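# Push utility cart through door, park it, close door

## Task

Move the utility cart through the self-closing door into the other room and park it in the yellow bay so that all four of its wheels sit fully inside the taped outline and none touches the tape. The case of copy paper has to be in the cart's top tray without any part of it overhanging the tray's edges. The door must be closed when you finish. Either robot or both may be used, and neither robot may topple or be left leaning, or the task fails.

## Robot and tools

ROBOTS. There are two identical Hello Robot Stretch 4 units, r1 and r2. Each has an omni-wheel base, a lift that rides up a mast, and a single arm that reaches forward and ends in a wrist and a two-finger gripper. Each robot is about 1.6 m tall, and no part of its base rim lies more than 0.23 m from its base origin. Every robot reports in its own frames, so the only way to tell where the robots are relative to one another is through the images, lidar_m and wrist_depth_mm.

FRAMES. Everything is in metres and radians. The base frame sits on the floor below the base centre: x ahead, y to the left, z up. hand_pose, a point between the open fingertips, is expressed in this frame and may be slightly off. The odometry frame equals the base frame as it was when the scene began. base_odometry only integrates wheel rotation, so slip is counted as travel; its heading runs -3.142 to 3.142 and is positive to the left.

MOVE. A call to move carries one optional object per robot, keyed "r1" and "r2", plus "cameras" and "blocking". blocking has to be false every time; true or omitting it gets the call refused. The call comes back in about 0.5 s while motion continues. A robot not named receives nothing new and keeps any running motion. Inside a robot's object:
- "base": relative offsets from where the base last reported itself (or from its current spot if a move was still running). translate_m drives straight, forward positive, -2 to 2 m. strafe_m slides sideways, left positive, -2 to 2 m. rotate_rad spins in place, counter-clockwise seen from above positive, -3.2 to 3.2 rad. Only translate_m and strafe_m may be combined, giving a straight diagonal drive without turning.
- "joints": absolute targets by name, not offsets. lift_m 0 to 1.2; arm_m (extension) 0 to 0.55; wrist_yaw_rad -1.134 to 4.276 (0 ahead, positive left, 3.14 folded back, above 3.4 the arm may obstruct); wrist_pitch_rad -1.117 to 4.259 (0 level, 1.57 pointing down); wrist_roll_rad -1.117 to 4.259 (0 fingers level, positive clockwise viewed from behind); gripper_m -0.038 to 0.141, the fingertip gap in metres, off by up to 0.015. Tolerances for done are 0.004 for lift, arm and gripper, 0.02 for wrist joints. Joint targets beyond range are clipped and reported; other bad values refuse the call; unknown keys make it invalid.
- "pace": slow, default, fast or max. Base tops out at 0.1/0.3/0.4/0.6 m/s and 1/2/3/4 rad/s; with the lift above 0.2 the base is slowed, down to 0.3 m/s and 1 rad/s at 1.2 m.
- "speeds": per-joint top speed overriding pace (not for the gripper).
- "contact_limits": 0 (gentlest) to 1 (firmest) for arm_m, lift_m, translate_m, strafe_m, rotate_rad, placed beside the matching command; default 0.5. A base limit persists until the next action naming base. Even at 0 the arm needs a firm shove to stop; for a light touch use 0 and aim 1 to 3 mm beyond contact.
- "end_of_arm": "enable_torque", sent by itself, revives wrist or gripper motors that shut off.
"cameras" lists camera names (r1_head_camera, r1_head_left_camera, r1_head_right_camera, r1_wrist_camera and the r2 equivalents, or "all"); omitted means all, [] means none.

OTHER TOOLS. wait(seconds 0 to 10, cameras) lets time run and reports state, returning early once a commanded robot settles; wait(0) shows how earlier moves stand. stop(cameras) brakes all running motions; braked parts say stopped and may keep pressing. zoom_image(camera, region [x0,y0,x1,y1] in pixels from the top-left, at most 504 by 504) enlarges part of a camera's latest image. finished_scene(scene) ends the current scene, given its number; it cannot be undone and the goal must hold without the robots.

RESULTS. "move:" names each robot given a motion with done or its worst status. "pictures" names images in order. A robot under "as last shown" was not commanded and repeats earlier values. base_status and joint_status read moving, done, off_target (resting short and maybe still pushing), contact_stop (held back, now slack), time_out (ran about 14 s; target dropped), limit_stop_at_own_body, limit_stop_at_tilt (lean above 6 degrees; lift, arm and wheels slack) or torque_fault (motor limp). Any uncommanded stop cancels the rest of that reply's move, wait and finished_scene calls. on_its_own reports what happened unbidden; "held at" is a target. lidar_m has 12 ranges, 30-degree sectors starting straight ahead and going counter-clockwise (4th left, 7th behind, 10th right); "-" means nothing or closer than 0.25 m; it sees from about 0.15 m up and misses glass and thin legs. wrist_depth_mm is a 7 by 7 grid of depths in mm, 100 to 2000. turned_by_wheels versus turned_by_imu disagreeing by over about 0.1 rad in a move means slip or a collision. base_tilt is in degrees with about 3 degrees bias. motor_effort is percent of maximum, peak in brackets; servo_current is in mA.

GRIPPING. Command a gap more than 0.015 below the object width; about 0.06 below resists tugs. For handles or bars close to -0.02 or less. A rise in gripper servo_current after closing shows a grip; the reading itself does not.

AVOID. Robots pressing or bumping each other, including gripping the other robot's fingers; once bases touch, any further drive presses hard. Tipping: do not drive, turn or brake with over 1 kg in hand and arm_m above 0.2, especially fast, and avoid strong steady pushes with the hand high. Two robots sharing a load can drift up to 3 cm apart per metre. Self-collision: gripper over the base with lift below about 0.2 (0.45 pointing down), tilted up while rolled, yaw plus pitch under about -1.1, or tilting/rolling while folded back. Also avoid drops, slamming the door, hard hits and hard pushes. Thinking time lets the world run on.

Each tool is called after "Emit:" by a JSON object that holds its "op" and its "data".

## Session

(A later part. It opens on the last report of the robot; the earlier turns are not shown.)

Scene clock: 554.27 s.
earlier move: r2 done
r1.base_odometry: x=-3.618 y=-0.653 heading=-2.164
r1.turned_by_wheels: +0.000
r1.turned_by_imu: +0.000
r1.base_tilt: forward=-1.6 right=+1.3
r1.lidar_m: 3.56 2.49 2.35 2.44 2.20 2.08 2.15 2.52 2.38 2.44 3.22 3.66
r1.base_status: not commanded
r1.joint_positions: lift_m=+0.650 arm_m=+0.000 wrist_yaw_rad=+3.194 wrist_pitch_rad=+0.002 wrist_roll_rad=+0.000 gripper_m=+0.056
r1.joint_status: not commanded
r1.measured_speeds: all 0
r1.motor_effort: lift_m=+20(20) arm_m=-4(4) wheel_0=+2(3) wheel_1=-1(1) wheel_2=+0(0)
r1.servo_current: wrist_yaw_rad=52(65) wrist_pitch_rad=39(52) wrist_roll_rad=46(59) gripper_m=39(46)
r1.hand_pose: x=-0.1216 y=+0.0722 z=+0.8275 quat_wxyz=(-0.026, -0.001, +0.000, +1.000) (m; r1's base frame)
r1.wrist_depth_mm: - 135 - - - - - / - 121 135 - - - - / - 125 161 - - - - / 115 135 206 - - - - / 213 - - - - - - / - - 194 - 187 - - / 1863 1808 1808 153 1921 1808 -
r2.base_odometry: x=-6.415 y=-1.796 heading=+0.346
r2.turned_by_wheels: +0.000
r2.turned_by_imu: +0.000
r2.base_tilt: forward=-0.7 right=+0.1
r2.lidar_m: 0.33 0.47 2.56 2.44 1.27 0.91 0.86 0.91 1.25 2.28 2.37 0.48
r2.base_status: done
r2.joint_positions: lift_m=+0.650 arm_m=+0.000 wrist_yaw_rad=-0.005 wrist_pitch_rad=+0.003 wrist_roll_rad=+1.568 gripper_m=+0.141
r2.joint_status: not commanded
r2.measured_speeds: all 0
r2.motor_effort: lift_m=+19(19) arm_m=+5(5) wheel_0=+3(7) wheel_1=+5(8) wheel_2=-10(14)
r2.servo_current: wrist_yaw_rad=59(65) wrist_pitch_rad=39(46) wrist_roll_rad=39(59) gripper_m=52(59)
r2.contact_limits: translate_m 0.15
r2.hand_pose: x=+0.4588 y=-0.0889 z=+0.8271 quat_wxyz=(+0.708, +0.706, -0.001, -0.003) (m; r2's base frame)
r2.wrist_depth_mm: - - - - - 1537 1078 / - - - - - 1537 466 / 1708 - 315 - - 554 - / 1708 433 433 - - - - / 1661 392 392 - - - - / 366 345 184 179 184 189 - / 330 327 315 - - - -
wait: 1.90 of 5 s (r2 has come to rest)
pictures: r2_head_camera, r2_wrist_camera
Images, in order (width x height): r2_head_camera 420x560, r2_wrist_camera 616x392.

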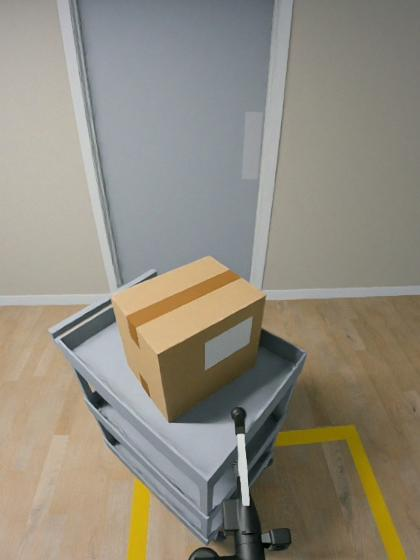

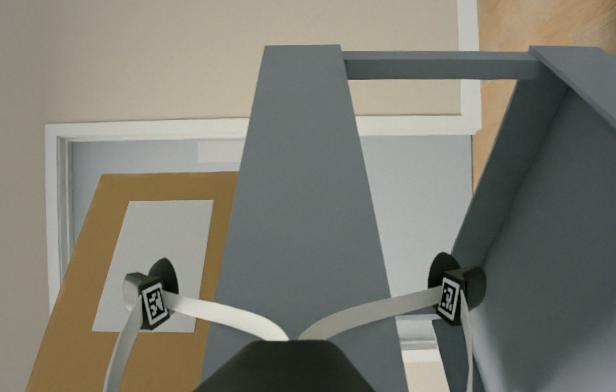

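Emit:
{"op": "move", "data": {"r2": {"base":{"translate_m":0.06},"pace":"slow","contact_limits":{"translate_m":0.15}}, "cameras": [], "blocking": false}}

Emit:
{"op": "wait", "data": {"seconds": 4, "cameras": ["r2_wrist_camera","r2_head_camera"]}}

Scene clock: 560.30 s.
move: r2 moving
r1: as last shown
r1.base_tilt: forward=-1.6 right=+1.2
r1.lidar_m: 3.58 2.48 2.35 2.41 2.19 2.10 2.14 2.49 2.38 2.45 3.23 3.65
r1.motor_effort: lift_m=+20(20) arm_m=-4(4) wheel_0=+2(3) wheel_1=+0(1) wheel_2=+0(0)
r1.servo_current: wrist_yaw_rad=59(59) wrist_pitch_rad=46(52) wrist_roll_rad=52(59) gripper_m=39(52)
r1.hand_pose: x=-0.1216 y=+0.0723 z=+0.8275 quat_wxyz=(-0.026, -0.001, +0.000, +1.000) (m; r1's base frame)
r1.wrist_depth_mm: - 135 - - - - - / - 121 135 - - - - / - 125 161 - - - - / 115 135 207 - - - - / 214 - - - - - - / - - 193 - 187 - - / 1808 1808 1808 153 1921 1808 -
r2.base_odometry: x=-6.403 y=-1.792 heading=+0.345
r2.turned_by_wheels: -0.001
r2.turned_by_imu: +0.000
r2.base_tilt: forward=-0.7 right=+0.1
r2.lidar_m: 0.32 0.45 2.54 2.45 1.31 0.92 0.88 0.92 1.28 2.25 2.36 0.48
r2.base_status: translate_m moving
r2.joint_positions: lift_m=+0.650 arm_m=+0.000 wrist_yaw_rad=-0.005 wrist_pitch_rad=+0.003 wrist_roll_rad=+1.568 gripper_m=+0.141
r2.joint_status: not commanded
r2.measured_speeds: translate_m=+0.048 strafe_m=+0.000 rotate_rad=-0.003 lift_m=+0.000 arm_m=+0.000 wrist_yaw_rad=+0.000 wrist_pitch_rad=+0.000 wrist_roll_rad=+0.000
r2.motor_effort: lift_m=+19(19) arm_m=+5(5) wheel_0=+2(9) wheel_1=+7(7) wheel_2=-14(14)
r2.servo_current: wrist_yaw_rad=46(59) wrist_pitch_rad=39(46) wrist_roll_rad=39(52) gripper_m=52(59)
r2.contact_limits: translate_m 0.15
r2.hand_pose: x=+0.4588 y=-0.0889 z=+0.8271 quat_wxyz=(+0.708, +0.706, -0.001, -0.003) (m; r2's base frame)
r2.wrist_depth_mm: - - - - - 1537 1060 / - - - - - 1537 452 / 1661 - 1756 - - 539 - / 1708 418 427 - - - - / 1661 384 389 - - - - / 351 338 185 176 180 187 - / 322 322 312 - - - -
pictures: none
No camera images: "cameras" was empty.

Scene clock: 561.63 s.
earlier move: r2 done
r1.base_odometry: x=-3.618 y=-0.653 heading=-2.164
r1.turned_by_wheels: +0.000
r1.turned_by_imu: +0.000
r1.base_tilt: forward=-1.6 right=+1.3
r1.lidar_m: 3.56 2.50 2.34 2.42 2.22 2.08 2.15 2.52 2.39 2.46 3.21 3.68
r1.base_status: not commanded
r1.joint_positions: lift_m=+0.650 arm_m=+0.000 wrist_yaw_rad=+3.194 wrist_pitch_rad=+0.002 wrist_roll_rad=+0.000 gripper_m=+0.056
r1.joint_status: not commanded
r1.measured_speeds: all 0
r1.motor_effort: lift_m=+19(20) arm_m=-4(4) wheel_0=+2(3) wheel_1=-1(1) wheel_2=+0(0)
r1.servo_current: wrist_yaw_rad=52(65) wrist_pitch_rad=46(52) wrist_roll_rad=39(59) gripper_m=46(52)
r1.hand_pose: x=-0.1216 y=+0.0723 z=+0.8275 quat_wxyz=(-0.026, -0.001, +0.000, +1.000) (m; r1's base frame)
r1.wrist_depth_mm: - 135 - - - - - / - 121 135 - - - - / - 125 161 - - - - / 115 135 206 - - - - / 213 - - - - - - / - - 194 - 187 - - / 1756 1756 1921 153 1983 1756 -
r2.base_odometry: x=-6.359 y=-1.776 heading=+0.346
r2.turned_by_wheels: +0.000
r2.turned_by_imu: +0.000
r2.base_tilt: forward=-0.7 right=+0.1
r2.lidar_m: 0.25 0.34 2.57 2.46 1.35 0.95 0.92 0.98 1.30 2.25 2.38 0.45
r2.base_status: done
r2.joint_positions: lift_m=+0.650 arm_m=+0.000 wrist_yaw_rad=-0.005 wrist_pitch_rad=+0.003 wrist_roll_rad=+1.568 gripper_m=+0.141
r2.joint_status: not commanded
r2.measured_speeds: all 0
r2.motor_effort: lift_m=+19(19) arm_m=+5(5) wheel_0=+2(9) wheel_1=+6(7) wheel_2=-9(17)
r2.servo_current: wrist_yaw_rad=46(59) wrist_pitch_rad=39(52) wrist_roll_rad=52(59) gripper_m=52(59)
r2.contact_limits: translate_m 0.15
r2.hand_pose: x=+0.4588 y=-0.0889 z=+0.8271 quat_wxyz=(+0.708, +0.706, -0.001, -0.003) (m; r2's base frame)
r2.wrist_depth_mm: - - - - - 1537 1138 / - - - - - - 413 / 1661 - 1661 - - 1464 439 / 1618 392 382 - - 559 - / 377 364 364 - - - - / 336 215 180 177 184 186 - / 314 310 301 - - - -
wait: 1.33 of 4 s (r2 has come to rest)
pictures: r2_head_camera, r2_wrist_camera
Images, in order (width x height): r2_head_camera 420x560, r2_wrist_camera 616x392.

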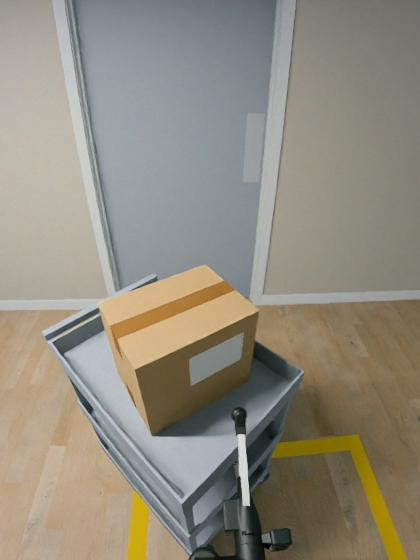

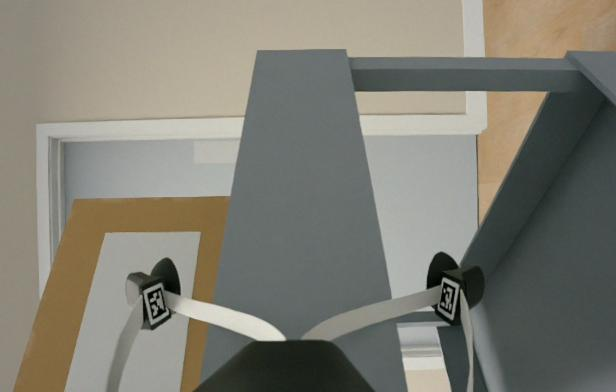

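Emit:
{"op": "move", "data": {"r2": {"joints":{"arm_m":0.06},"pace":"slow","contact_limits":{"arm_m":0.1}}, "cameras": [], "blocking": false}}

Emit:
{"op": "wait", "data": {"seconds": 3, "cameras": ["r2_wrist_camera","r2_head_camera"]}}

Scene clock: 567.10 s.
move: r2 moving
r1: as last shown
r1.lidar_m: 3.60 2.47 2.36 2.41 2.22 2.09 2.17 2.53 2.36 2.43 3.22 3.67
r1.motor_effort: lift_m=+19(20) arm_m=-4(4) wheel_0=+2(2) wheel_1=-1(1) wheel_2=+0(0)
r1.servo_current: wrist_yaw_rad=59(59) wrist_pitch_rad=39(46) wrist_roll_rad=39(59) gripper_m=46(46)
r1.wrist_depth_mm: - 135 - - - - - / - 121 135 - - - - / - 125 161 - - - - / 114 135 206 - - - - / 214 - - - - - - / - - 194 - 187 - - / 1808 1808 1808 153 1983 1756 -
r2.base_odometry: x=-6.359 y=-1.776 heading=+0.346
r2.turned_by_wheels: +0.000
r2.turned_by_imu: +0.000
r2.base_tilt: forward=-0.7 right=+0.1
r2.lidar_m: 0.29 0.37 2.56 2.45 1.34 0.97 0.92 0.95 1.35 2.28 2.38 0.46
r2.base_status: not commanded
r2.joint_positions: lift_m=+0.650 arm_m=+0.012 wrist_yaw_rad=-0.005 wrist_pitch_rad=+0.003 wrist_roll_rad=+1.568 gripper_m=+0.141
r2.joint_status: arm_m moving
r2.measured_speeds: translate_m=+0.000 strafe_m=+0.000 rotate_rad=+0.000 lift_m=+0.000 arm_m=+0.049 wrist_yaw_rad=-0.002 wrist_pitch_rad=+0.000 wrist_roll_rad=+0.001
r2.motor_effort: lift_m=+19(19) arm_m=+8(17) wheel_0=+2(3) wheel_1=+5(6) wheel_2=-9(10)
r2.servo_current: wrist_yaw_rad=59(65) wrist_pitch_rad=39(46) wrist_roll_rad=52(59) gripper_m=46(52)
r2.contact_limits: arm_m 0.1; translate_m 0.15
r2.hand_pose: x=+0.4711 y=-0.0890 z=+0.8271 quat_wxyz=(+0.708, +0.706, -0.001, -0.003) (m; r2's base frame)
r2.wrist_depth_mm: - - - - - 1499 1118 / - - - - - - - / 1618 - 1708 - - 1430 436 / 1661 384 377 - - 549 - / 373 357 359 - - - - / 332 322 179 175 182 186 - / 306 306 300 - - - -
pictures: none
No camera images: "cameras" was empty.

Scene clock: 568.43 s.
earlier move: r2 done
r1.base_odometry: x=-3.618 y=-0.653 heading=-2.164
r1.turned_by_wheels: +0.000
r1.turned_by_imu: +0.000
r1.base_tilt: forward=-1.6 right=+1.3
r1.lidar_m: 3.55 2.51 2.34 2.42 2.21 2.08 2.15 2.51 2.35 2.45 3.23 3.67
r1.base_status: not commanded
r1.joint_positions: lift_m=+0.650 arm_m=+0.000 wrist_yaw_rad=+3.194 wrist_pitch_rad=+0.002 wrist_roll_rad=+0.000 gripper_m=+0.056
r1.joint_status: not commanded
r1.measured_speeds: all 0
r1.motor_effort: lift_m=+19(20) arm_m=-4(4) wheel_0=+2(3) wheel_1=+0(1) wheel_2=+0(0)
r1.servo_current: wrist_yaw_rad=59(59) wrist_pitch_rad=46(46) wrist_roll_rad=52(78) gripper_m=39(46)
r1.hand_pose: x=-0.1216 y=+0.0723 z=+0.8275 quat_wxyz=(-0.026, -0.001, +0.000, +1.000) (m; r1's base frame)
r1.wrist_depth_mm: - 135 - - - - - / - 121 135 - - - - / - 125 161 - - - - / 114 135 206 - - - - / 213 - - - - - - / - - 193 - 187 - - / 1808 1756 1863 153 1983 1808 -
r2.base_odometry: x=-6.359 y=-1.776 heading=+0.346
r2.turned_by_wheels: +0.000
r2.turned_by_imu: +0.000
r2.base_tilt: forward=-0.7 right=+0.1
r2.lidar_m: 0.32 0.33 2.57 2.45 1.35 0.98 0.92 0.97 1.33 2.26 2.36 0.55
r2.base_status: not commanded
r2.joint_positions: lift_m=+0.650 arm_m=+0.060 wrist_yaw_rad=-0.005 wrist_pitch_rad=+0.003 wrist_roll_rad=+1.568 gripper_m=+0.141
r2.joint_status: all done
r2.measured_speeds: all 0
r2.motor_effort: lift_m=+19(19) arm_m=+9(17) wheel_0=+2(3) wheel_1=+5(6) wheel_2=-8(10)
r2.servo_current: wrist_yaw_rad=46(65) wrist_pitch_rad=39(46) wrist_roll_rad=65(65) gripper_m=52(59)
r2.contact_limits: arm_m 0.1; translate_m 0.15
r2.hand_pose: x=+0.5185 y=-0.0890 z=+0.8271 quat_wxyz=(+0.708, +0.706, -0.001, -0.003) (m; r2's base frame)
r2.wrist_depth_mm: - - - - - 1464 1138 / - - - - - - 1138 / 1576 - 1618 - - 1464 1160 / 1618 - - - - 1537 436 / 1537 338 334 - - 521 - / 315 306 185 178 182 190 - / 301 296 293 - - - -
wait: 1.33 of 3 s (r2 has come to rest)
pictures: r2_head_camera, r2_wrist_camera
Images, in order (width x height): r2_head_camera 420x560, r2_wrist_camera 616x392.

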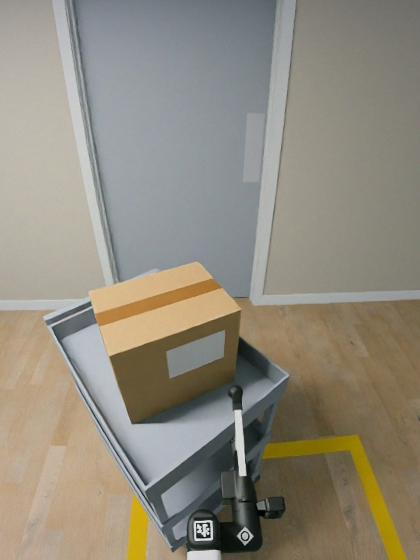

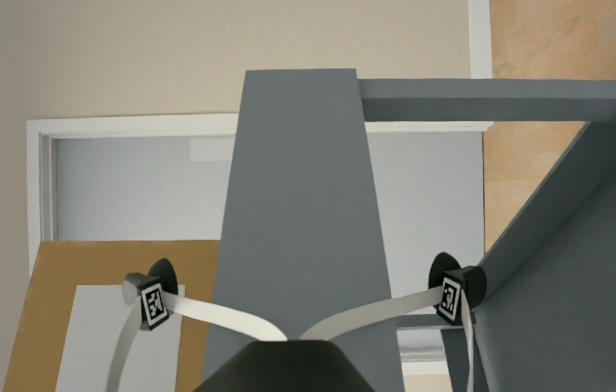

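Emit:
{"op": "move", "data": {"r2": {"joints":{"gripper_m":0.005}}, "cameras": [], "blocking": false}}

Emit:
{"op": "wait", "data": {"seconds": 2, "cameras": ["r2_wrist_camera","r2_head_camera"]}}

Scene clock: 573.60 s.
move: r2 moving
r1: as last shown
r1.lidar_m: 3.55 2.50 2.36 2.41 2.23 2.08 2.15 2.53 2.35 2.45 3.22 3.68
r1.motor_effort: lift_m=+19(20) arm_m=-4(4) wheel_0=+2(3) wheel_1=-1(1) wheel_2=+0(0)
r1.servo_current: wrist_yaw_rad=46(52) wrist_pitch_rad=46(46) wrist_roll_rad=52(59) gripper_m=39(46)
r1.wrist_depth_mm: - 135 - - - - - / - 121 135 - - - - / - 125 161 - - - - / 115 135 207 - - - - / 215 - - - - - - / - - 194 - 188 - - / 1808 1863 1863 153 1921 1808 -
r2.base_odometry: x=-6.359 y=-1.776 heading=+0.346
r2.turned_by_wheels: +0.000
r2.turned_by_imu: +0.001
r2.base_tilt: forward=-0.7 right=+0.1
r2.lidar_m: 0.34 0.35 2.57 2.45 1.37 0.99 0.92 0.98 1.33 2.25 2.38 0.53
r2.base_status: not commanded
r2.joint_positions: lift_m=+0.650 arm_m=+0.060 wrist_yaw_rad=-0.005 wrist_pitch_rad=+0.003 wrist_roll_rad=+1.568 gripper_m=+0.130
r2.joint_status: gripper_m moving
r2.measured_speeds: all 0
r2.motor_effort: lift_m=+19(19) arm_m=+8(9) wheel_0=+2(2) wheel_1=+5(6) wheel_2=-8(9)
r2.servo_current: wrist_yaw_rad=52(59) wrist_pitch_rad=39(46) wrist_roll_rad=46(52) gripper_m=91(91)
r2.contact_limits: arm_m 0.1; translate_m 0.15
r2.hand_pose: x=+0.5186 y=-0.0890 z=+0.8271 quat_wxyz=(+0.708, +0.706, -0.001, -0.003) (m; r2's base frame)
r2.wrist_depth_mm: - - - - - 1499 1138 / - - - - - - 1138 / 1576 - 1661 - - 1464 1138 / 1576 - - - - 1537 436 / 1618 332 334 - - 517 - / 315 307 183 178 183 186 - / 300 297 293 - - - -
pictures: none
No camera images: "cameras" was empty.

Scene clock: 575.37 s.
earlier move: r2 done
r1.base_odometry: x=-3.618 y=-0.653 heading=-2.164
r1.turned_by_wheels: +0.000
r1.turned_by_imu: +0.000
r1.base_tilt: forward=-1.5 right=+1.2
r1.lidar_m: 3.58 2.49 2.36 2.44 2.21 2.09 2.16 2.51 2.38 2.46 3.21 3.67
r1.base_status: not commanded
r1.joint_positions: lift_m=+0.650 arm_m=+0.000 wrist_yaw_rad=+3.194 wrist_pitch_rad=+0.002 wrist_roll_rad=+0.000 gripper_m=+0.056
r1.joint_status: not commanded
r1.measured_speeds: all 0
r1.motor_effort: lift_m=+19(20) arm_m=-4(4) wheel_0=+2(3) wheel_1=-1(1) wheel_2=+0(0)
r1.servo_current: wrist_yaw_rad=59(65) wrist_pitch_rad=39(46) wrist_roll_rad=52(65) gripper_m=46(46)
r1.hand_pose: x=-0.1216 y=+0.0723 z=+0.8275 quat_wxyz=(-0.026, -0.001, +0.000, +1.000) (m; r1's base frame)
r1.wrist_depth_mm: - 135 - - - - - / - 121 135 - - - - / - 125 161 - - - - / 115 135 206 - - - - / 214 - - - - - - / - - 193 - 187 - - / 1863 1756 1808 153 1983 1756 -
r2.base_odometry: x=-6.359 y=-1.776 heading=+0.346
r2.turned_by_wheels: +0.000
r2.turned_by_imu: +0.001
r2.base_tilt: forward=-0.6 right=+0.1
r2.lidar_m: 0.33 0.32 2.55 2.47 1.34 0.96 0.93 0.98 1.35 2.27 2.38 0.50
r2.base_status: not commanded
r2.joint_positions: lift_m=+0.650 arm_m=+0.060 wrist_yaw_rad=+0.001 wrist_pitch_rad=+0.003 wrist_roll_rad=+1.569 gripper_m=+0.007
r2.joint_status: all done
r2.measured_speeds: all 0
r2.motor_effort: lift_m=+19(19) arm_m=+5(9) wheel_0=+0(3) wheel_1=+4(6) wheel_2=-1(9)
r2.servo_current: wrist_yaw_rad=46(65) wrist_pitch_rad=46(46) wrist_roll_rad=46(59) gripper_m=182(403)
r2.contact_limits: arm_m 0.1; translate_m 0.15
r2.hand_pose: x=+0.5193 y=-0.0872 z=+0.8271 quat_wxyz=(+0.708, +0.706, +0.001, -0.001) (m; r2's base frame)
r2.wrist_depth_mm: - - - - - 1499 1118 / - - - - - - - / 1618 - 1618 - - 1397 1118 / 1576 - - - - 1537 430 / 322 322 195 183 - 559 - / 303 301 177 168 177 164 - / 290 283 160 - - 699 -
wait: 1.77 of 2 s (r2 has come to rest)
pictures: r2_head_camera, r2_wrist_camera
Images, in order (width x height): r2_head_camera 420x560, r2_wrist_camera 616x392.

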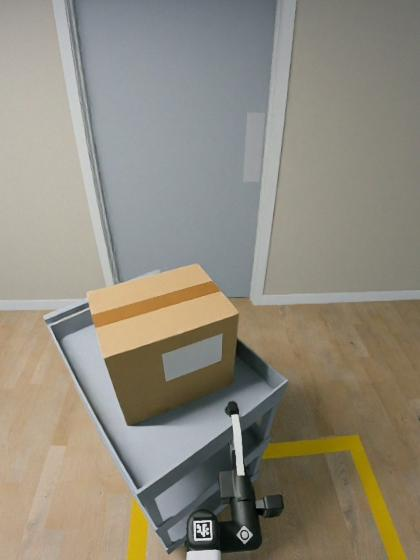

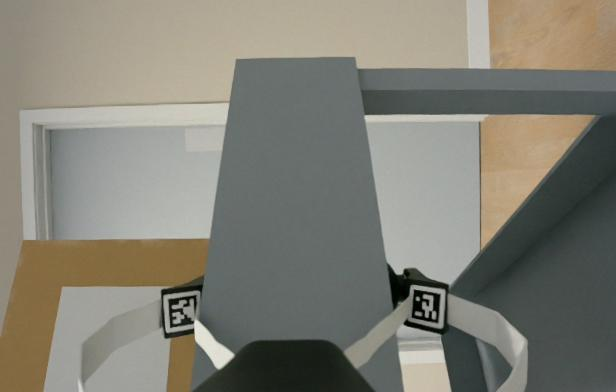

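Emit:
{"op": "move", "data": {"r2": {"base":{"translate_m":-0.23,"strafe_m":-0.2},"pace":"slow","contact_limits":{"translate_m":0.3}}, "cameras": [], "blocking": false}}

Emit:
{"op": "wait", "data": {"seconds": 6, "cameras": ["r2_head_camera","r2_head_left_camera"]}}

Scene clock: 587.83 s.
move: r2 moving
r1: as last shown
r1.base_tilt: forward=-1.6 right=+1.3
r1.lidar_m: 3.57 2.51 2.35 2.40 2.22 2.09 2.17 2.52 2.37 2.43 3.18 3.67
r1.servo_current: wrist_yaw_rad=52(59) wrist_pitch_rad=39(52) wrist_roll_rad=52(59) gripper_m=33(46)
r1.wrist_depth_mm: - 135 - - - - - / - 121 135 - - - - / - 125 161 - - - - / 115 136 206 - - - - / 214 - - - - - - / - - 193 - 187 - - / 1863 1863 1863 153 1921 1756 -
r2.base_odometry: x=-6.365 y=-1.787 heading=+0.347
r2.turned_by_wheels: +0.001
r2.turned_by_imu: +0.002
r2.base_tilt: forward=-0.6 right=+0.0
r2.lidar_m: 0.36 0.33 2.56 2.47 1.32 0.96 0.91 0.95 1.35 2.26 2.37 0.55
r2.base_status: translate_m moving; strafe_m moving
r2.joint_positions: lift_m=+0.650 arm_m=+0.060 wrist_yaw_rad=+0.007 wrist_pitch_rad=+0.003 wrist_roll_rad=+1.569 gripper_m=+0.007
r2.joint_status: not commanded
r2.measured_speeds: translate_m=-0.039 strafe_m=-0.034 rotate_rad=+0.005 lift_m=+0.000 arm_m=+0.000 wrist_yaw_rad=+0.022 wrist_pitch_rad=+0.000 wrist_roll_rad=+0.000
r2.motor_effort: lift_m=+19(19) arm_m=-2(5) wheel_0=+6(8) wheel_1=-8(9) wheel_2=+15(15)
r2.servo_current: wrist_yaw_rad=52(52) wrist_pitch_rad=39(46) wrist_roll_rad=52(52) gripper_m=176(182)
r2.contact_limits: arm_m 0.1; translate_m 0.3
r2.hand_pose: x=+0.5199 y=-0.0855 z=+0.8271 quat_wxyz=(+0.708, +0.706, +0.004, +0.001) (m; r2's base frame)
r2.wrist_depth_mm: - - - - - 1537 1138 / - - - - - - - / 1576 - 1661 - - 1499 1160 / 1618 - - - - 1576 433 / 319 320 194 184 - 539 - / 301 300 178 169 176 164 - / 290 285 163 - - 699 -
pictures: none
No camera images: "cameras" was empty.

Scene clock: 591.60 s.
earlier move: r2 done
r1.base_odometry: x=-3.618 y=-0.653 heading=-2.164
r1.turned_by_wheels: +0.000
r1.turned_by_imu: +0.000
r1.base_tilt: forward=-1.6 right=+1.3
r1.lidar_m: 3.56 2.50 2.35 2.44 2.22 2.09 2.14 2.50 2.36 2.46 3.21 3.66
r1.base_status: not commanded
r1.joint_positions: lift_m=+0.650 arm_m=+0.000 wrist_yaw_rad=+3.194 wrist_pitch_rad=+0.002 wrist_roll_rad=+0.000 gripper_m=+0.056
r1.joint_status: not commanded
r1.measured_speeds: all 0
r1.motor_effort: lift_m=+19(20) arm_m=-4(4) wheel_0=+2(3) wheel_1=-1(1) wheel_2=+0(0)
r1.servo_current: wrist_yaw_rad=33(72) wrist_pitch_rad=46(52) wrist_roll_rad=46(72) gripper_m=46(52)
r1.hand_pose: x=-0.1216 y=+0.0723 z=+0.8275 quat_wxyz=(-0.026, -0.001, +0.000, +1.000) (m; r1's base frame)
r1.wrist_depth_mm: - 135 - - - - - / - 121 135 - - - - / - 125 160 - - - - / 114 135 206 - - - - / 214 - - - - - - / - - 193 - 187 - - / 1863 1808 1808 153 - 1863 -
r2.base_odometry: x=-6.507 y=-2.042 heading=+0.347
r2.turned_by_wheels: +0.000
r2.turned_by_imu: +0.002
r2.base_tilt: forward=-0.7 right=+0.0
r2.lidar_m: 0.36 0.34 2.79 2.65 1.00 0.75 0.68 0.72 1.00 2.09 2.17 0.53
r2.base_status: done
r2.joint_positions: lift_m=+0.650 arm_m=+0.060 wrist_yaw_rad=+0.015 wrist_pitch_rad=+0.003 wrist_roll_rad=+1.570 gripper_m=+0.006
r2.joint_status: not commanded
r2.measured_speeds: all 0
r2.motor_effort: lift_m=+19(19) arm_m=-3(5) wheel_0=+9(17) wheel_1=-2(9) wheel_2=+6(20)
r2.servo_current: wrist_yaw_rad=85(98) wrist_pitch_rad=39(52) wrist_roll_rad=52(65) gripper_m=150(182)
r2.contact_limits: arm_m 0.1; translate_m 0.3
r2.hand_pose: x=+0.5206 y=-0.0831 z=+0.8271 quat_wxyz=(+0.707, +0.707, +0.006, +0.004) (m; r2's base frame)
r2.wrist_depth_mm: - - - - - 1618 1098 / - - - - - - - / - - - - - 1618 1138 / 1756 - - - - 1576 433 / 320 324 324 - - 732 - / 306 304 182 180 179 162 - / 297 293 293 - - 691 -
wait: 3.77 of 6 s (r2 has come to rest)
pictures: r2_head_camera, r2_head_left_camera
Images, in order (width x height): r2_head_camera 420x560, r2_head_left_camera 420x672.

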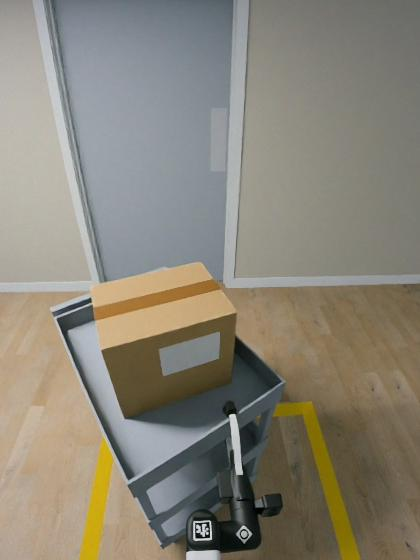

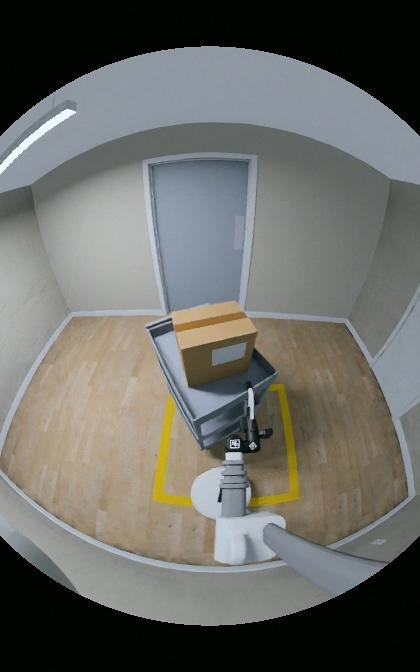

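Emit:
{"op": "move", "data": {"r2": {"base":{"translate_m":0.05,"strafe_m":-0.26},"pace":"slow","contact_limits":{"translate_m":0.3}}, "cameras": [], "blocking": false}}

Emit:
{"op": "wait", "data": {"seconds": 6, "cameras": ["r2_head_camera","r2_head_left_camera"]}}

Scene clock: 600.60 s.
move: r2 moving
r1: as last shown
r1.lidar_m: 3.54 2.49 2.35 2.44 2.20 2.08 2.17 2.52 2.36 2.45 3.23 3.67
r1.motor_effort: lift_m=+20(20) arm_m=-4(4) wheel_0=+2(3) wheel_1=-1(1) wheel_2=+0(0)
r1.servo_current: wrist_yaw_rad=59(59) wrist_pitch_rad=39(46) wrist_roll_rad=59(59) gripper_m=39(52)
r1.wrist_depth_mm: - 134 - - - - - / - 121 135 - - - - / - 125 161 - - - - / 115 135 206 - - - - / 214 - - - - - - / - - 194 - 187 - - / 1808 1808 1863 153 1921 1756 -
r2.base_odometry: x=-6.500 y=-2.053 heading=+0.347
r2.turned_by_wheels: +0.000
r2.turned_by_imu: +0.001
r2.base_tilt: forward=-0.7 right=+0.0
r2.lidar_m: 0.35 0.35 2.76 2.64 0.99 0.71 0.69 0.74 1.00 2.06 2.16 0.53
r2.base_status: translate_m moving; strafe_m moving
r2.joint_positions: lift_m=+0.650 arm_m=+0.060 wrist_yaw_rad=+0.015 wrist_pitch_rad=+0.003 wrist_roll_rad=+1.570 gripper_m=+0.006
r2.joint_status: not commanded
r2.measured_speeds: translate_m=+0.010 strafe_m=-0.050 rotate_rad=+0.002 lift_m=+0.000 arm_m=+0.000 wrist_yaw_rad=+0.000 wrist_pitch_rad=+0.000 wrist_roll_rad=+0.000
r2.motor_effort: lift_m=+19(19) arm_m=-4(4) wheel_0=+10(17) wheel_1=-6(6) wheel_2=-4(6)
r2.servo_current: wrist_yaw_rad=78(98) wrist_pitch_rad=39(52) wrist_roll_rad=52(52) gripper_m=156(163)
r2.contact_limits: arm_m 0.1; translate_m 0.3
r2.hand_pose: x=+0.5206 y=-0.0831 z=+0.8271 quat_wxyz=(+0.707, +0.707, +0.006, +0.004) (m; r2's base frame)
r2.wrist_depth_mm: - - - - - 1537 1098 / - - - - - - - / - - - - - 1618 1138 / 1756 - - - - 1661 427 / 324 322 325 - - 723 - / 307 306 182 180 179 163 - / 298 293 291 - - 691 -
pictures: none
No camera images: "cameras" was empty.

Scene clock: 603.97 s.
earlier move: r2 done
r1.base_odometry: x=-3.618 y=-0.653 heading=-2.164
r1.turned_by_wheels: +0.000
r1.turned_by_imu: +0.000
r1.base_tilt: forward=-1.6 right=+1.2
r1.lidar_m: 3.59 2.51 2.35 2.42 2.21 2.09 2.14 2.51 2.39 2.45 3.22 3.68
r1.base_status: not commanded
r1.joint_positions: lift_m=+0.650 arm_m=+0.000 wrist_yaw_rad=+3.194 wrist_pitch_rad=+0.002 wrist_roll_rad=+0.000 gripper_m=+0.056
r1.joint_status: not commanded
r1.measured_speeds: all 0
r1.motor_effort: lift_m=+20(20) arm_m=-4(4) wheel_0=+1(3) wheel_1=-1(1) wheel_2=+0(0)
r1.servo_current: wrist_yaw_rad=26(78) wrist_pitch_rad=39(52) wrist_roll_rad=59(65) gripper_m=46(52)
r1.hand_pose: x=-0.1216 y=+0.0723 z=+0.8275 quat_wxyz=(-0.026, -0.001, +0.000, +1.000) (m; r1's base frame)
r1.wrist_depth_mm: - 135 - - - - - / - 121 135 - - - - / - 125 161 - - - - / 114 135 206 - - - - / 213 - - - - - - / - - 193 - 187 - - / 1863 1863 1808 154 1983 1808 -
r2.base_odometry: x=-6.372 y=-2.269 heading=+0.347
r2.turned_by_wheels: +0.000
r2.turned_by_imu: +0.001
r2.base_tilt: forward=-0.7 right=+0.0
r2.lidar_m: 0.30 0.25 2.96 2.91 1.08 0.80 0.74 0.78 1.10 1.83 1.91 0.60
r2.base_status: done
r2.joint_positions: lift_m=+0.650 arm_m=+0.060 wrist_yaw_rad=+0.009 wrist_pitch_rad=+0.003 wrist_roll_rad=+1.571 gripper_m=+0.006
r2.joint_status: not commanded
r2.measured_speeds: all 0
r2.motor_effort: lift_m=+19(19) arm_m=-3(4) wheel_0=+8(17) wheel_1=-3(7) wheel_2=-6(9)
r2.servo_current: wrist_yaw_rad=59(98) wrist_pitch_rad=46(52) wrist_roll_rad=46(65) gripper_m=150(163)
r2.contact_limits: arm_m 0.1; translate_m 0.3
r2.hand_pose: x=+0.5201 y=-0.0848 z=+0.8271 quat_wxyz=(+0.707, +0.707, +0.004, +0.002) (m; r2's base frame)
r2.wrist_depth_mm: - - - - - 1537 1118 / - - - - - 1499 1138 / - - - - - - 1138 / - - - - - 1537 1160 / 1756 - - - - 1537 427 / 314 176 179 174 177 170 - / 296 285 157 - - 150 -
wait: 3.37 of 6 s (r2 has come to rest)
pictures: r2_head_camera, r2_head_left_camera
Images, in order (width x height): r2_head_camera 420x560, r2_head_left_camera 420x672.

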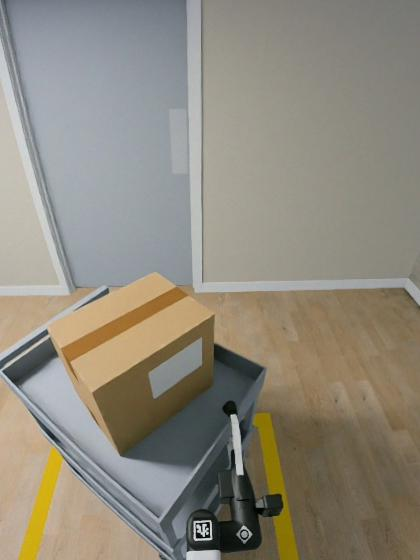

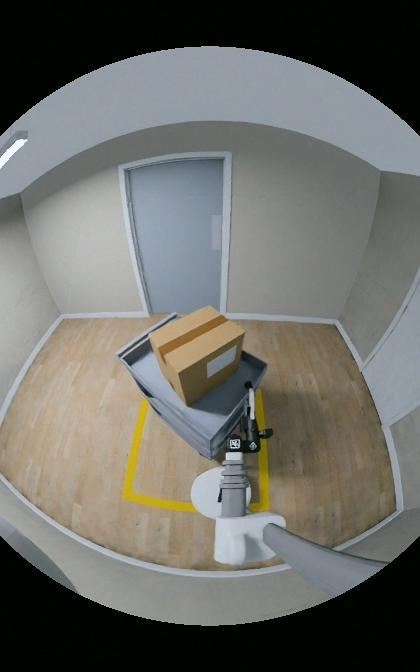

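Emit:
{"op": "move", "data": {"r2": {"joints":{"gripper_m":0.141}}, "cameras": [], "blocking": false}}

Emit:
{"op": "wait", "data": {"seconds": 1.8, "cameras": []}}

Emit:
{"op": "move", "data": {"r2": {"base":{"translate_m":-0.36},"pace":"slow","joints":{"arm_m":0.0}}, "cameras": [], "blocking": false}}

Emit:
{"op": "wait", "data": {"seconds": 6, "cameras": ["r2_head_camera","r2_head_left_camera","r2_head_right_camera"]}}

Scene clock: 618.40 s.
move: r2 moving
r1: as last shown
r1.lidar_m: 3.54 2.50 2.35 2.43 2.22 2.08 2.15 2.53 2.37 2.42 3.21 3.67
r1.motor_effort: lift_m=+20(20) arm_m=-4(4) wheel_0=+2(2) wheel_1=+0(1) wheel_2=+0(0)
r1.servo_current: wrist_yaw_rad=52(52) wrist_pitch_rad=33(46) wrist_roll_rad=39(65) gripper_m=39(46)
r1.wrist_depth_mm: - 134 - - - - - / - 121 135 - - - - / - 125 162 - - - - / 114 136 206 - - - - / 215 - - - - - - / - - 194 - 188 - - / 1808 1808 1863 153 1983 1756 -
r2.base_odometry: x=-6.372 y=-2.269 heading=+0.347
r2.turned_by_wheels: +0.000
r2.turned_by_imu: +0.000
r2.base_tilt: forward=-0.7 right=+0.1
r2.lidar_m: 0.28 0.28 2.93 2.90 1.10 0.80 0.74 0.78 1.09 1.82 1.89 0.59
r2.base_status: not commanded
r2.joint_positions: lift_m=+0.650 arm_m=+0.060 wrist_yaw_rad=+0.005 wrist_pitch_rad=+0.003 wrist_roll_rad=+1.571 gripper_m=+0.025
r2.joint_status: gripper_m moving
r2.measured_speeds: translate_m=+0.000 strafe_m=+0.000 rotate_rad=+0.000 lift_m=+0.000 arm_m=+0.000 wrist_yaw_rad=-0.028 wrist_pitch_rad=+0.000 wrist_roll_rad=+0.000
r2.motor_effort: lift_m=+19(19) arm_m=-4(4) wheel_0=+8(9) wheel_1=-3(3) wheel_2=-6(6)
r2.servo_current: wrist_yaw_rad=65(72) wrist_pitch_rad=46(46) wrist_roll_rad=46(52) gripper_m=65(169)
r2.contact_limits: arm_m 0.1; translate_m 0.3
r2.hand_pose: x=+0.5198 y=-0.0859 z=+0.8271 quat_wxyz=(+0.707, +0.707, +0.003, +0.001) (m; r2's base frame)
r2.wrist_depth_mm: - - - - - 1576 1118 / - - - - - 1464 1138 / - - - - - - 1138 / - - - - - 1499 1118 / 1756 - - - - 1576 430 / 324 179 182 177 181 480 - / 297 287 163 - - - -
pictures: none
No camera images: "cameras" was empty.

Scene clock: 620.20 s.
earlier move: r2 done
r1.base_odometry: x=-3.618 y=-0.653 heading=-2.164
r1.turned_by_wheels: +0.000
r1.turned_by_imu: +0.000
r1.base_tilt: forward=-1.6 right=+1.3
r1.lidar_m: 3.55 2.50 2.34 2.39 2.21 2.09 2.14 2.49 2.39 2.45 3.22 3.67
r1.base_status: not commanded
r1.joint_positions: lift_m=+0.650 arm_m=+0.000 wrist_yaw_rad=+3.194 wrist_pitch_rad=+0.002 wrist_roll_rad=+0.000 gripper_m=+0.056
r1.joint_status: not commanded
r1.measured_speeds: all 0
r1.motor_effort: lift_m=+20(20) arm_m=-4(4) wheel_0=+2(3) wheel_1=+0(1) wheel_2=+0(0)
r1.servo_current: wrist_yaw_rad=39(65) wrist_pitch_rad=46(52) wrist_roll_rad=52(72) gripper_m=46(52)
r1.hand_pose: x=-0.1216 y=+0.0723 z=+0.8275 quat_wxyz=(-0.026, -0.001, +0.000, +1.000) (m; r1's base frame)
r1.wrist_depth_mm: - 135 - - - - - / - 121 135 - - - - / - 125 161 - - - - / 115 135 206 - - - - / 214 - - - - - - / - - 194 - 188 - - / 1808 1808 1808 153 1983 1808 -
r2.base_odometry: x=-6.372 y=-2.269 heading=+0.347
r2.turned_by_wheels: +0.000
r2.turned_by_imu: +0.000
r2.base_tilt: forward=-0.7 right=+0.1
r2.lidar_m: 0.25 0.25 2.95 2.91 1.08 0.78 0.72 0.79 1.10 1.83 1.90 0.60
r2.base_status: not commanded
r2.joint_positions: lift_m=+0.650 arm_m=+0.060 wrist_yaw_rad=-0.002 wrist_pitch_rad=+0.003 wrist_roll_rad=+1.571 gripper_m=+0.141
r2.joint_status: all done
r2.measured_speeds: all 0
r2.motor_effort: lift_m=+19(19) arm_m=-4(4) wheel_0=+4(9) wheel_1=-3(3) wheel_2=-6(7)
r2.servo_current: wrist_yaw_rad=46(72) wrist_pitch_rad=39(46) wrist_roll_rad=46(59) gripper_m=59(169)
r2.contact_limits: arm_m 0.1; translate_m 0.3
r2.hand_pose: x=+0.5192 y=-0.0879 z=+0.8271 quat_wxyz=(+0.707, +0.707, +0.001, -0.002) (m; r2's base frame)
r2.wrist_depth_mm: - - - - - 1499 1138 / - - - - - 1499 1138 / - - - - - 1537 1138 / - - - - - 1537 1138 / 1756 - - - - 1430 436 / 336 320 183 160 182 473 477 / 307 301 290 - - - -
wait: 1.80 s; at rest by 1.77 s
pictures: none
No camera images: "cameras" was empty.

Scene clock: 620.70 s.
move: r2 moving
r1: as last shown
r1.base_tilt: forward=-1.6 right=+1.2
r1.lidar_m: 3.55 2.44 2.36 2.44 2.22 2.10 2.16 2.53 2.36 2.41 3.21 3.69
r1.motor_effort: lift_m=+19(20) arm_m=-4(4) wheel_0=+2(2) wheel_1=+0(1) wheel_2=+0(0)
r1.servo_current: wrist_yaw_rad=46(59) wrist_pitch_rad=46(46) wrist_roll_rad=59(59) gripper_m=39(46)
r1.wrist_depth_mm: - 135 - - - - - / - 121 135 - - - - / - 125 160 - - - - / 115 135 206 - - - - / 213 - - - - - - / - - 194 - 188 - - / 1808 1863 1863 153 1921 1708 -
r2.base_odometry: x=-6.383 y=-2.274 heading=+0.346
r2.turned_by_wheels: +0.000
r2.turned_by_imu: +0.000
r2.base_tilt: forward=-0.7 right=+0.1
r2.lidar_m: 0.27 0.29 2.95 2.91 1.08 0.76 0.73 0.78 1.06 1.83 1.87 0.63
r2.base_status: translate_m moving
r2.joint_positions: lift_m=+0.650 arm_m=+0.048 wrist_yaw_rad=-0.002 wrist_pitch_rad=+0.003 wrist_roll_rad=+1.571 gripper_m=+0.141
r2.joint_status: arm_m moving
r2.measured_speeds: translate_m=-0.049 strafe_m=+0.000 rotate_rad=+0.001 lift_m=+0.000 arm_m=-0.049 wrist_yaw_rad=+0.000 wrist_pitch_rad=+0.000 wrist_roll_rad=+0.000
r2.motor_effort: lift_m=+19(19) arm_m=-7(10) wheel_0=-5(9) wheel_1=-7(7) wheel_2=+8(10)
r2.servo_current: wrist_yaw_rad=39(46) wrist_pitch_rad=33(46) wrist_roll_rad=52(59) gripper_m=52(59)
r2.hand_pose: x=+0.5067 y=-0.0879 z=+0.8271 quat_wxyz=(+0.707, +0.707, +0.001, -0.002) (m; r2's base frame)
r2.wrist_depth_mm: - - - - - 1618 1118 / - - - - - 1537 1118 / - - - - - 1499 1118 / - - - - - 1537 418 / 1756 - 1863 - - 1464 452 / 347 336 214 158 187 492 - / 312 314 309 - - - -
pictures: none
No camera images: "cameras" was empty.

Scene clock: 625.10 s.
earlier move: r2 done
r1.base_odometry: x=-3.618 y=-0.653 heading=-2.164
r1.turned_by_wheels: +0.000
r1.turned_by_imu: +0.000
r1.base_tilt: forward=-1.6 right=+1.2
r1.lidar_m: 3.56 2.52 2.35 2.40 2.20 2.09 2.14 2.51 2.37 2.45 3.21 3.65
r1.base_status: not commanded
r1.joint_positions: lift_m=+0.650 arm_m=+0.000 wrist_yaw_rad=+3.194 wrist_pitch_rad=+0.002 wrist_roll_rad=+0.000 gripper_m=+0.056
r1.joint_status: not commanded
r1.measured_speeds: all 0
r1.motor_effort: lift_m=+20(20) arm_m=-4(4) wheel_0=+2(3) wheel_1=-1(1) wheel_2=+0(0)
r1.servo_current: wrist_yaw_rad=46(72) wrist_pitch_rad=46(52) wrist_roll_rad=46(72) gripper_m=39(52)
r1.hand_pose: x=-0.1216 y=+0.0723 z=+0.8275 quat_wxyz=(-0.026, -0.001, +0.000, +1.000) (m; r1's base frame)
r1.wrist_depth_mm: - 135 - - - - - / - 121 135 - - - - / - 125 161 - - - - / 114 135 206 - - - - / 214 - - - - - - / - - 193 - 188 - - / 1808 1808 1756 154 1863 1756 -
r2.base_odometry: x=-6.710 y=-2.392 heading=+0.347
r2.turned_by_wheels: +0.000
r2.turned_by_imu: +0.001
r2.base_tilt: forward=-0.7 right=+0.0
r2.lidar_m: 0.63 0.73 3.02 1.56 0.58 0.40 0.37 0.42 0.58 1.63 1.92 2.50
r2.base_status: done
r2.joint_positions: lift_m=+0.650 arm_m=+0.000 wrist_yaw_rad=-0.002 wrist_pitch_rad=+0.003 wrist_roll_rad=+1.571 gripper_m=+0.141
r2.joint_status: all done
r2.measured_speeds: all 0
r2.motor_effort: lift_m=+19(19) arm_m=-7(13) wheel_0=-3(9) wheel_1=-3(8) wheel_2=+6(10)
r2.servo_current: wrist_yaw_rad=46(65) wrist_pitch_rad=46(52) wrist_roll_rad=52(59) gripper_m=52(59)
r2.hand_pose: x=+0.4594 y=-0.0879 z=+0.8271 quat_wxyz=(+0.707, +0.707, +0.001, -0.002) (m; r2's base frame)
r2.wrist_depth_mm: - - - - - 1618 1138 / - - - - - 1661 1160 / - - - - - 1661 1182 / - - - - - 691 1205 / - - 741 699 - 544 - / - - 627 159 211 190 459 / - - 597 - 415 410 407
wait: 4.40 of 6 s (r2 has come to rest)
pictures: r2_head_camera, r2_head_left_camera, r2_head_right_camera
Images, in order (width x height): r2_head_camera 420x560, r2_head_left_camera 420x672, r2_head_right_camera 420x672.

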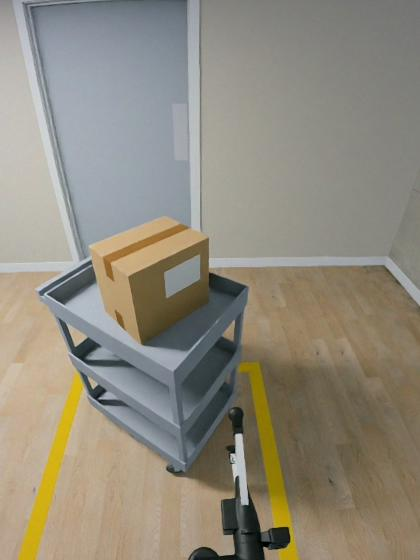

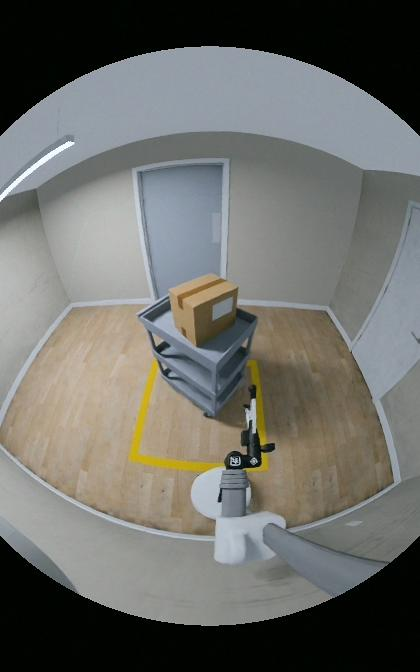

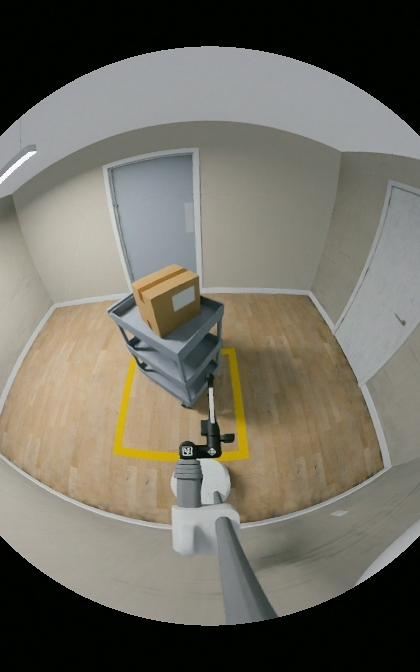

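Emit:
{"op": "zoom_image", "data": {"camera": "r2_head_camera", "region": [50, 330, 290, 500]}}

Emit:
{"op": "zoom_image", "data": {"camera": "r2_head_left_camera", "region": [110, 310, 290, 490]}}

Emit:
{"op": "zoom_image", "data": {"camera": "r2_head_right_camera", "region": [90, 310, 270, 490]}}

Scaled by 2.100 from the camera's 420x560 image, which has a finer 1200x1600 frame.

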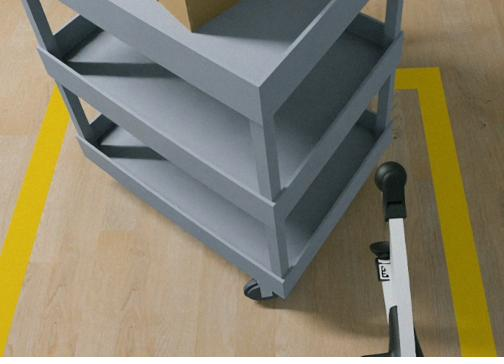

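Scaled by 2.800 from the camera's 420x672 image, which has a finer 600x960 frame.

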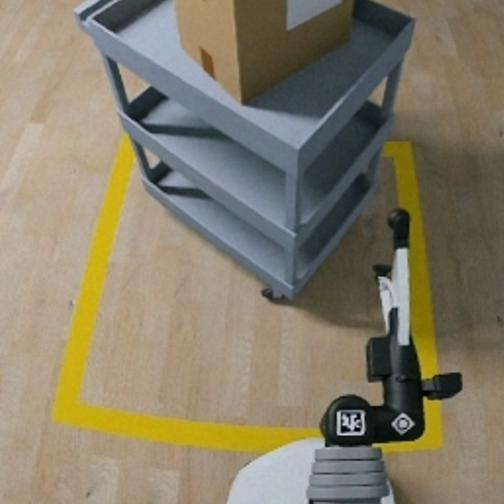

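Scaled by 2.800 from the camera's 420x672 image, which has a finer 600x960 frame.

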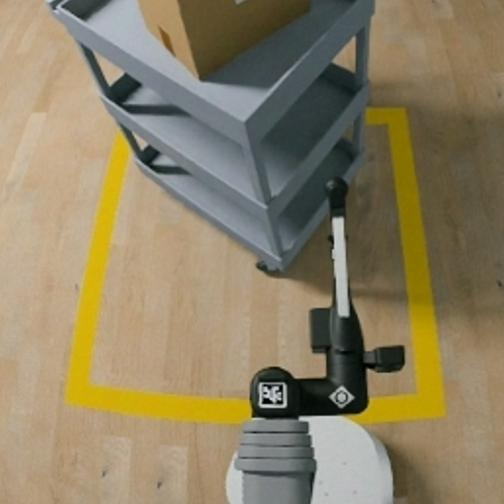

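Emit:
{"op": "move", "data": {"r2": {"base":{"translate_m":0.27,"strafe_m":0.10},"joints":{"arm_m":0.06},"pace":"slow","contact_limits":{"translate_m":0.15}}, "cameras": [], "blocking": false}}

Emit:
{"op": "wait", "data": {"seconds": 6, "cameras": ["r2_wrist_camera","r2_head_camera"]}}

Scene clock: 651.43 s.
move: r2 moving
r1: as last shown
r1.base_tilt: forward=-1.6 right=+1.3
r1.lidar_m: 3.55 2.49 2.36 2.44 2.20 2.10 2.15 2.51 2.37 2.44 3.19 3.66
r1.motor_effort: lift_m=+19(20) arm_m=-4(4) wheel_0=+3(3) wheel_1=-1(1) wheel_2=+0(0)
r1.servo_current: wrist_yaw_rad=52(65) wrist_pitch_rad=46(52) wrist_roll_rad=46(59) gripper_m=39(46)
r1.wrist_depth_mm: - 134 - - - - - / - 121 135 - - - - / - 125 161 - - - - / 115 135 207 - - - - / 213 - - - - - - / - - 193 - 187 - - / 1808 1808 1808 153 1863 1808 -
r2.base_odometry: x=-6.700 y=-2.383 heading=+0.347
r2.turned_by_wheels: +0.000
r2.turned_by_imu: +0.001
r2.base_tilt: forward=-0.7 right=+0.1
r2.lidar_m: 0.59 0.70 3.03 1.64 0.57 0.43 0.39 0.41 0.61 1.65 1.93 2.48
r2.base_status: translate_m moving; strafe_m moving
r2.joint_positions: lift_m=+0.650 arm_m=+0.012 wrist_yaw_rad=-0.002 wrist_pitch_rad=+0.003 wrist_roll_rad=+1.571 gripper_m=+0.141
r2.joint_status: arm_m moving
r2.measured_speeds: translate_m=+0.048 strafe_m=+0.017 rotate_rad=+0.001 lift_m=+0.000 arm_m=+0.049 wrist_yaw_rad=+0.000 wrist_pitch_rad=+0.000 wrist_roll_rad=+0.000
r2.motor_effort: lift_m=+19(19) arm_m=+10(12) wheel_0=+4(6) wheel_1=+5(8) wheel_2=-9(9)
r2.servo_current: wrist_yaw_rad=46(59) wrist_pitch_rad=46(46) wrist_roll_rad=52(59) gripper_m=46(59)
r2.contact_limits: translate_m 0.15
r2.hand_pose: x=+0.4716 y=-0.0879 z=+0.8271 quat_wxyz=(+0.707, +0.707, +0.001, -0.002) (m; r2's base frame)
r2.wrist_depth_mm: - - - - - 1618 1138 / - - - - - 1661 1138 / - - - - - 1537 1160 / - - - - - 661 1229 / - - 707 683 - 508 530 / - - 603 160 931 188 442 / - - 585 - - - 397
pictures: none
No camera images: "cameras" was empty.

Scene clock: 655.03 s.
earlier move: r2 done
r1.base_odometry: x=-3.618 y=-0.653 heading=-2.164
r1.turned_by_wheels: +0.000
r1.turned_by_imu: +0.000
r1.base_tilt: forward=-1.6 right=+1.3
r1.lidar_m: 3.54 2.51 2.36 2.44 2.20 2.08 2.16 2.49 2.38 2.45 3.23 3.67
r1.base_status: not commanded
r1.joint_positions: lift_m=+0.650 arm_m=+0.000 wrist_yaw_rad=+3.194 wrist_pitch_rad=+0.002 wrist_roll_rad=+0.000 gripper_m=+0.056
r1.joint_status: not commanded
r1.measured_speeds: all 0
r1.motor_effort: lift_m=+19(20) arm_m=-4(4) wheel_0=+1(3) wheel_1=-1(1) wheel_2=+0(0)
r1.servo_current: wrist_yaw_rad=59(72) wrist_pitch_rad=39(52) wrist_roll_rad=52(78) gripper_m=39(52)
r1.hand_pose: x=-0.1216 y=+0.0723 z=+0.8275 quat_wxyz=(-0.026, -0.001, +0.000, +1.000) (m; r1's base frame)
r1.wrist_depth_mm: - 135 - - - - - / - 121 135 - - - - / - 125 160 - - - - / 114 136 207 - - - - / 214 - - - - - - / - - 194 - 188 - - / 1808 1863 1808 154 1921 1756 -
r2.base_odometry: x=-6.490 y=-2.206 heading=+0.346
r2.turned_by_wheels: +0.000
r2.turned_by_imu: +0.000
r2.base_tilt: forward=-0.7 right=+0.1
r2.lidar_m: 0.37 0.49 2.90 2.58 0.97 0.68 0.65 0.70 0.94 1.93 1.96 0.60
r2.base_status: done
r2.joint_positions: lift_m=+0.650 arm_m=+0.060 wrist_yaw_rad=-0.009 wrist_pitch_rad=+0.003 wrist_roll_rad=+1.571 gripper_m=+0.141
r2.joint_status: all done
r2.measured_speeds: all 0
r2.motor_effort: lift_m=+19(19) arm_m=+8(12) wheel_0=+2(8) wheel_1=+6(9) wheel_2=-9(17)
r2.servo_current: wrist_yaw_rad=59(72) wrist_pitch_rad=39(52) wrist_roll_rad=52(65) gripper_m=52(59)
r2.contact_limits: translate_m 0.15
r2.hand_pose: x=+0.5183 y=-0.0899 z=+0.8271 quat_wxyz=(+0.707, +0.707, -0.002, -0.004) (m; r2's base frame)
r2.wrist_depth_mm: - - - - - 1537 1138 / - - - - - 1661 1078 / - - - - - 1661 480 / - - 436 - - 1576 - / 1863 410 407 - - - - / 362 208 185 180 181 189 - / 332 327 314 - - - -
wait: 3.60 of 6 s (r2 has come to rest)
pictures: r2_head_camera, r2_wrist_camera
Images, in order (width x height): r2_head_camera 420x560, r2_wrist_camera 616x392.

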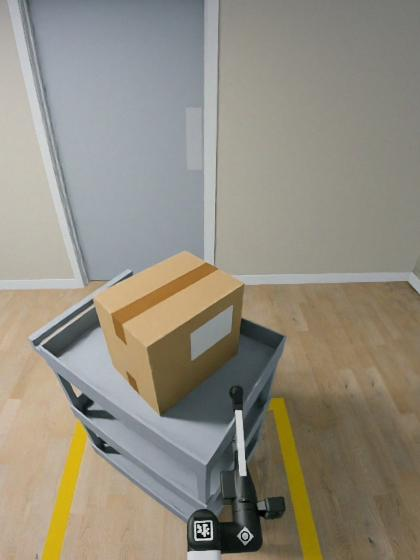

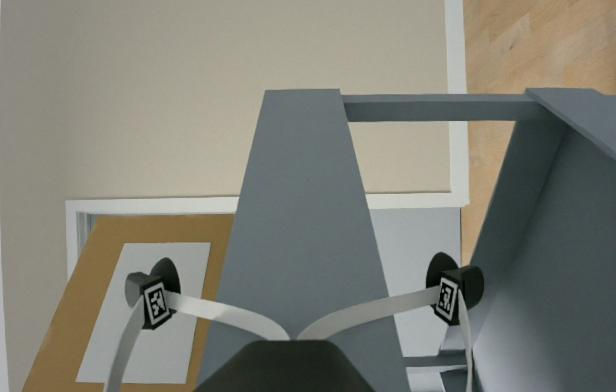

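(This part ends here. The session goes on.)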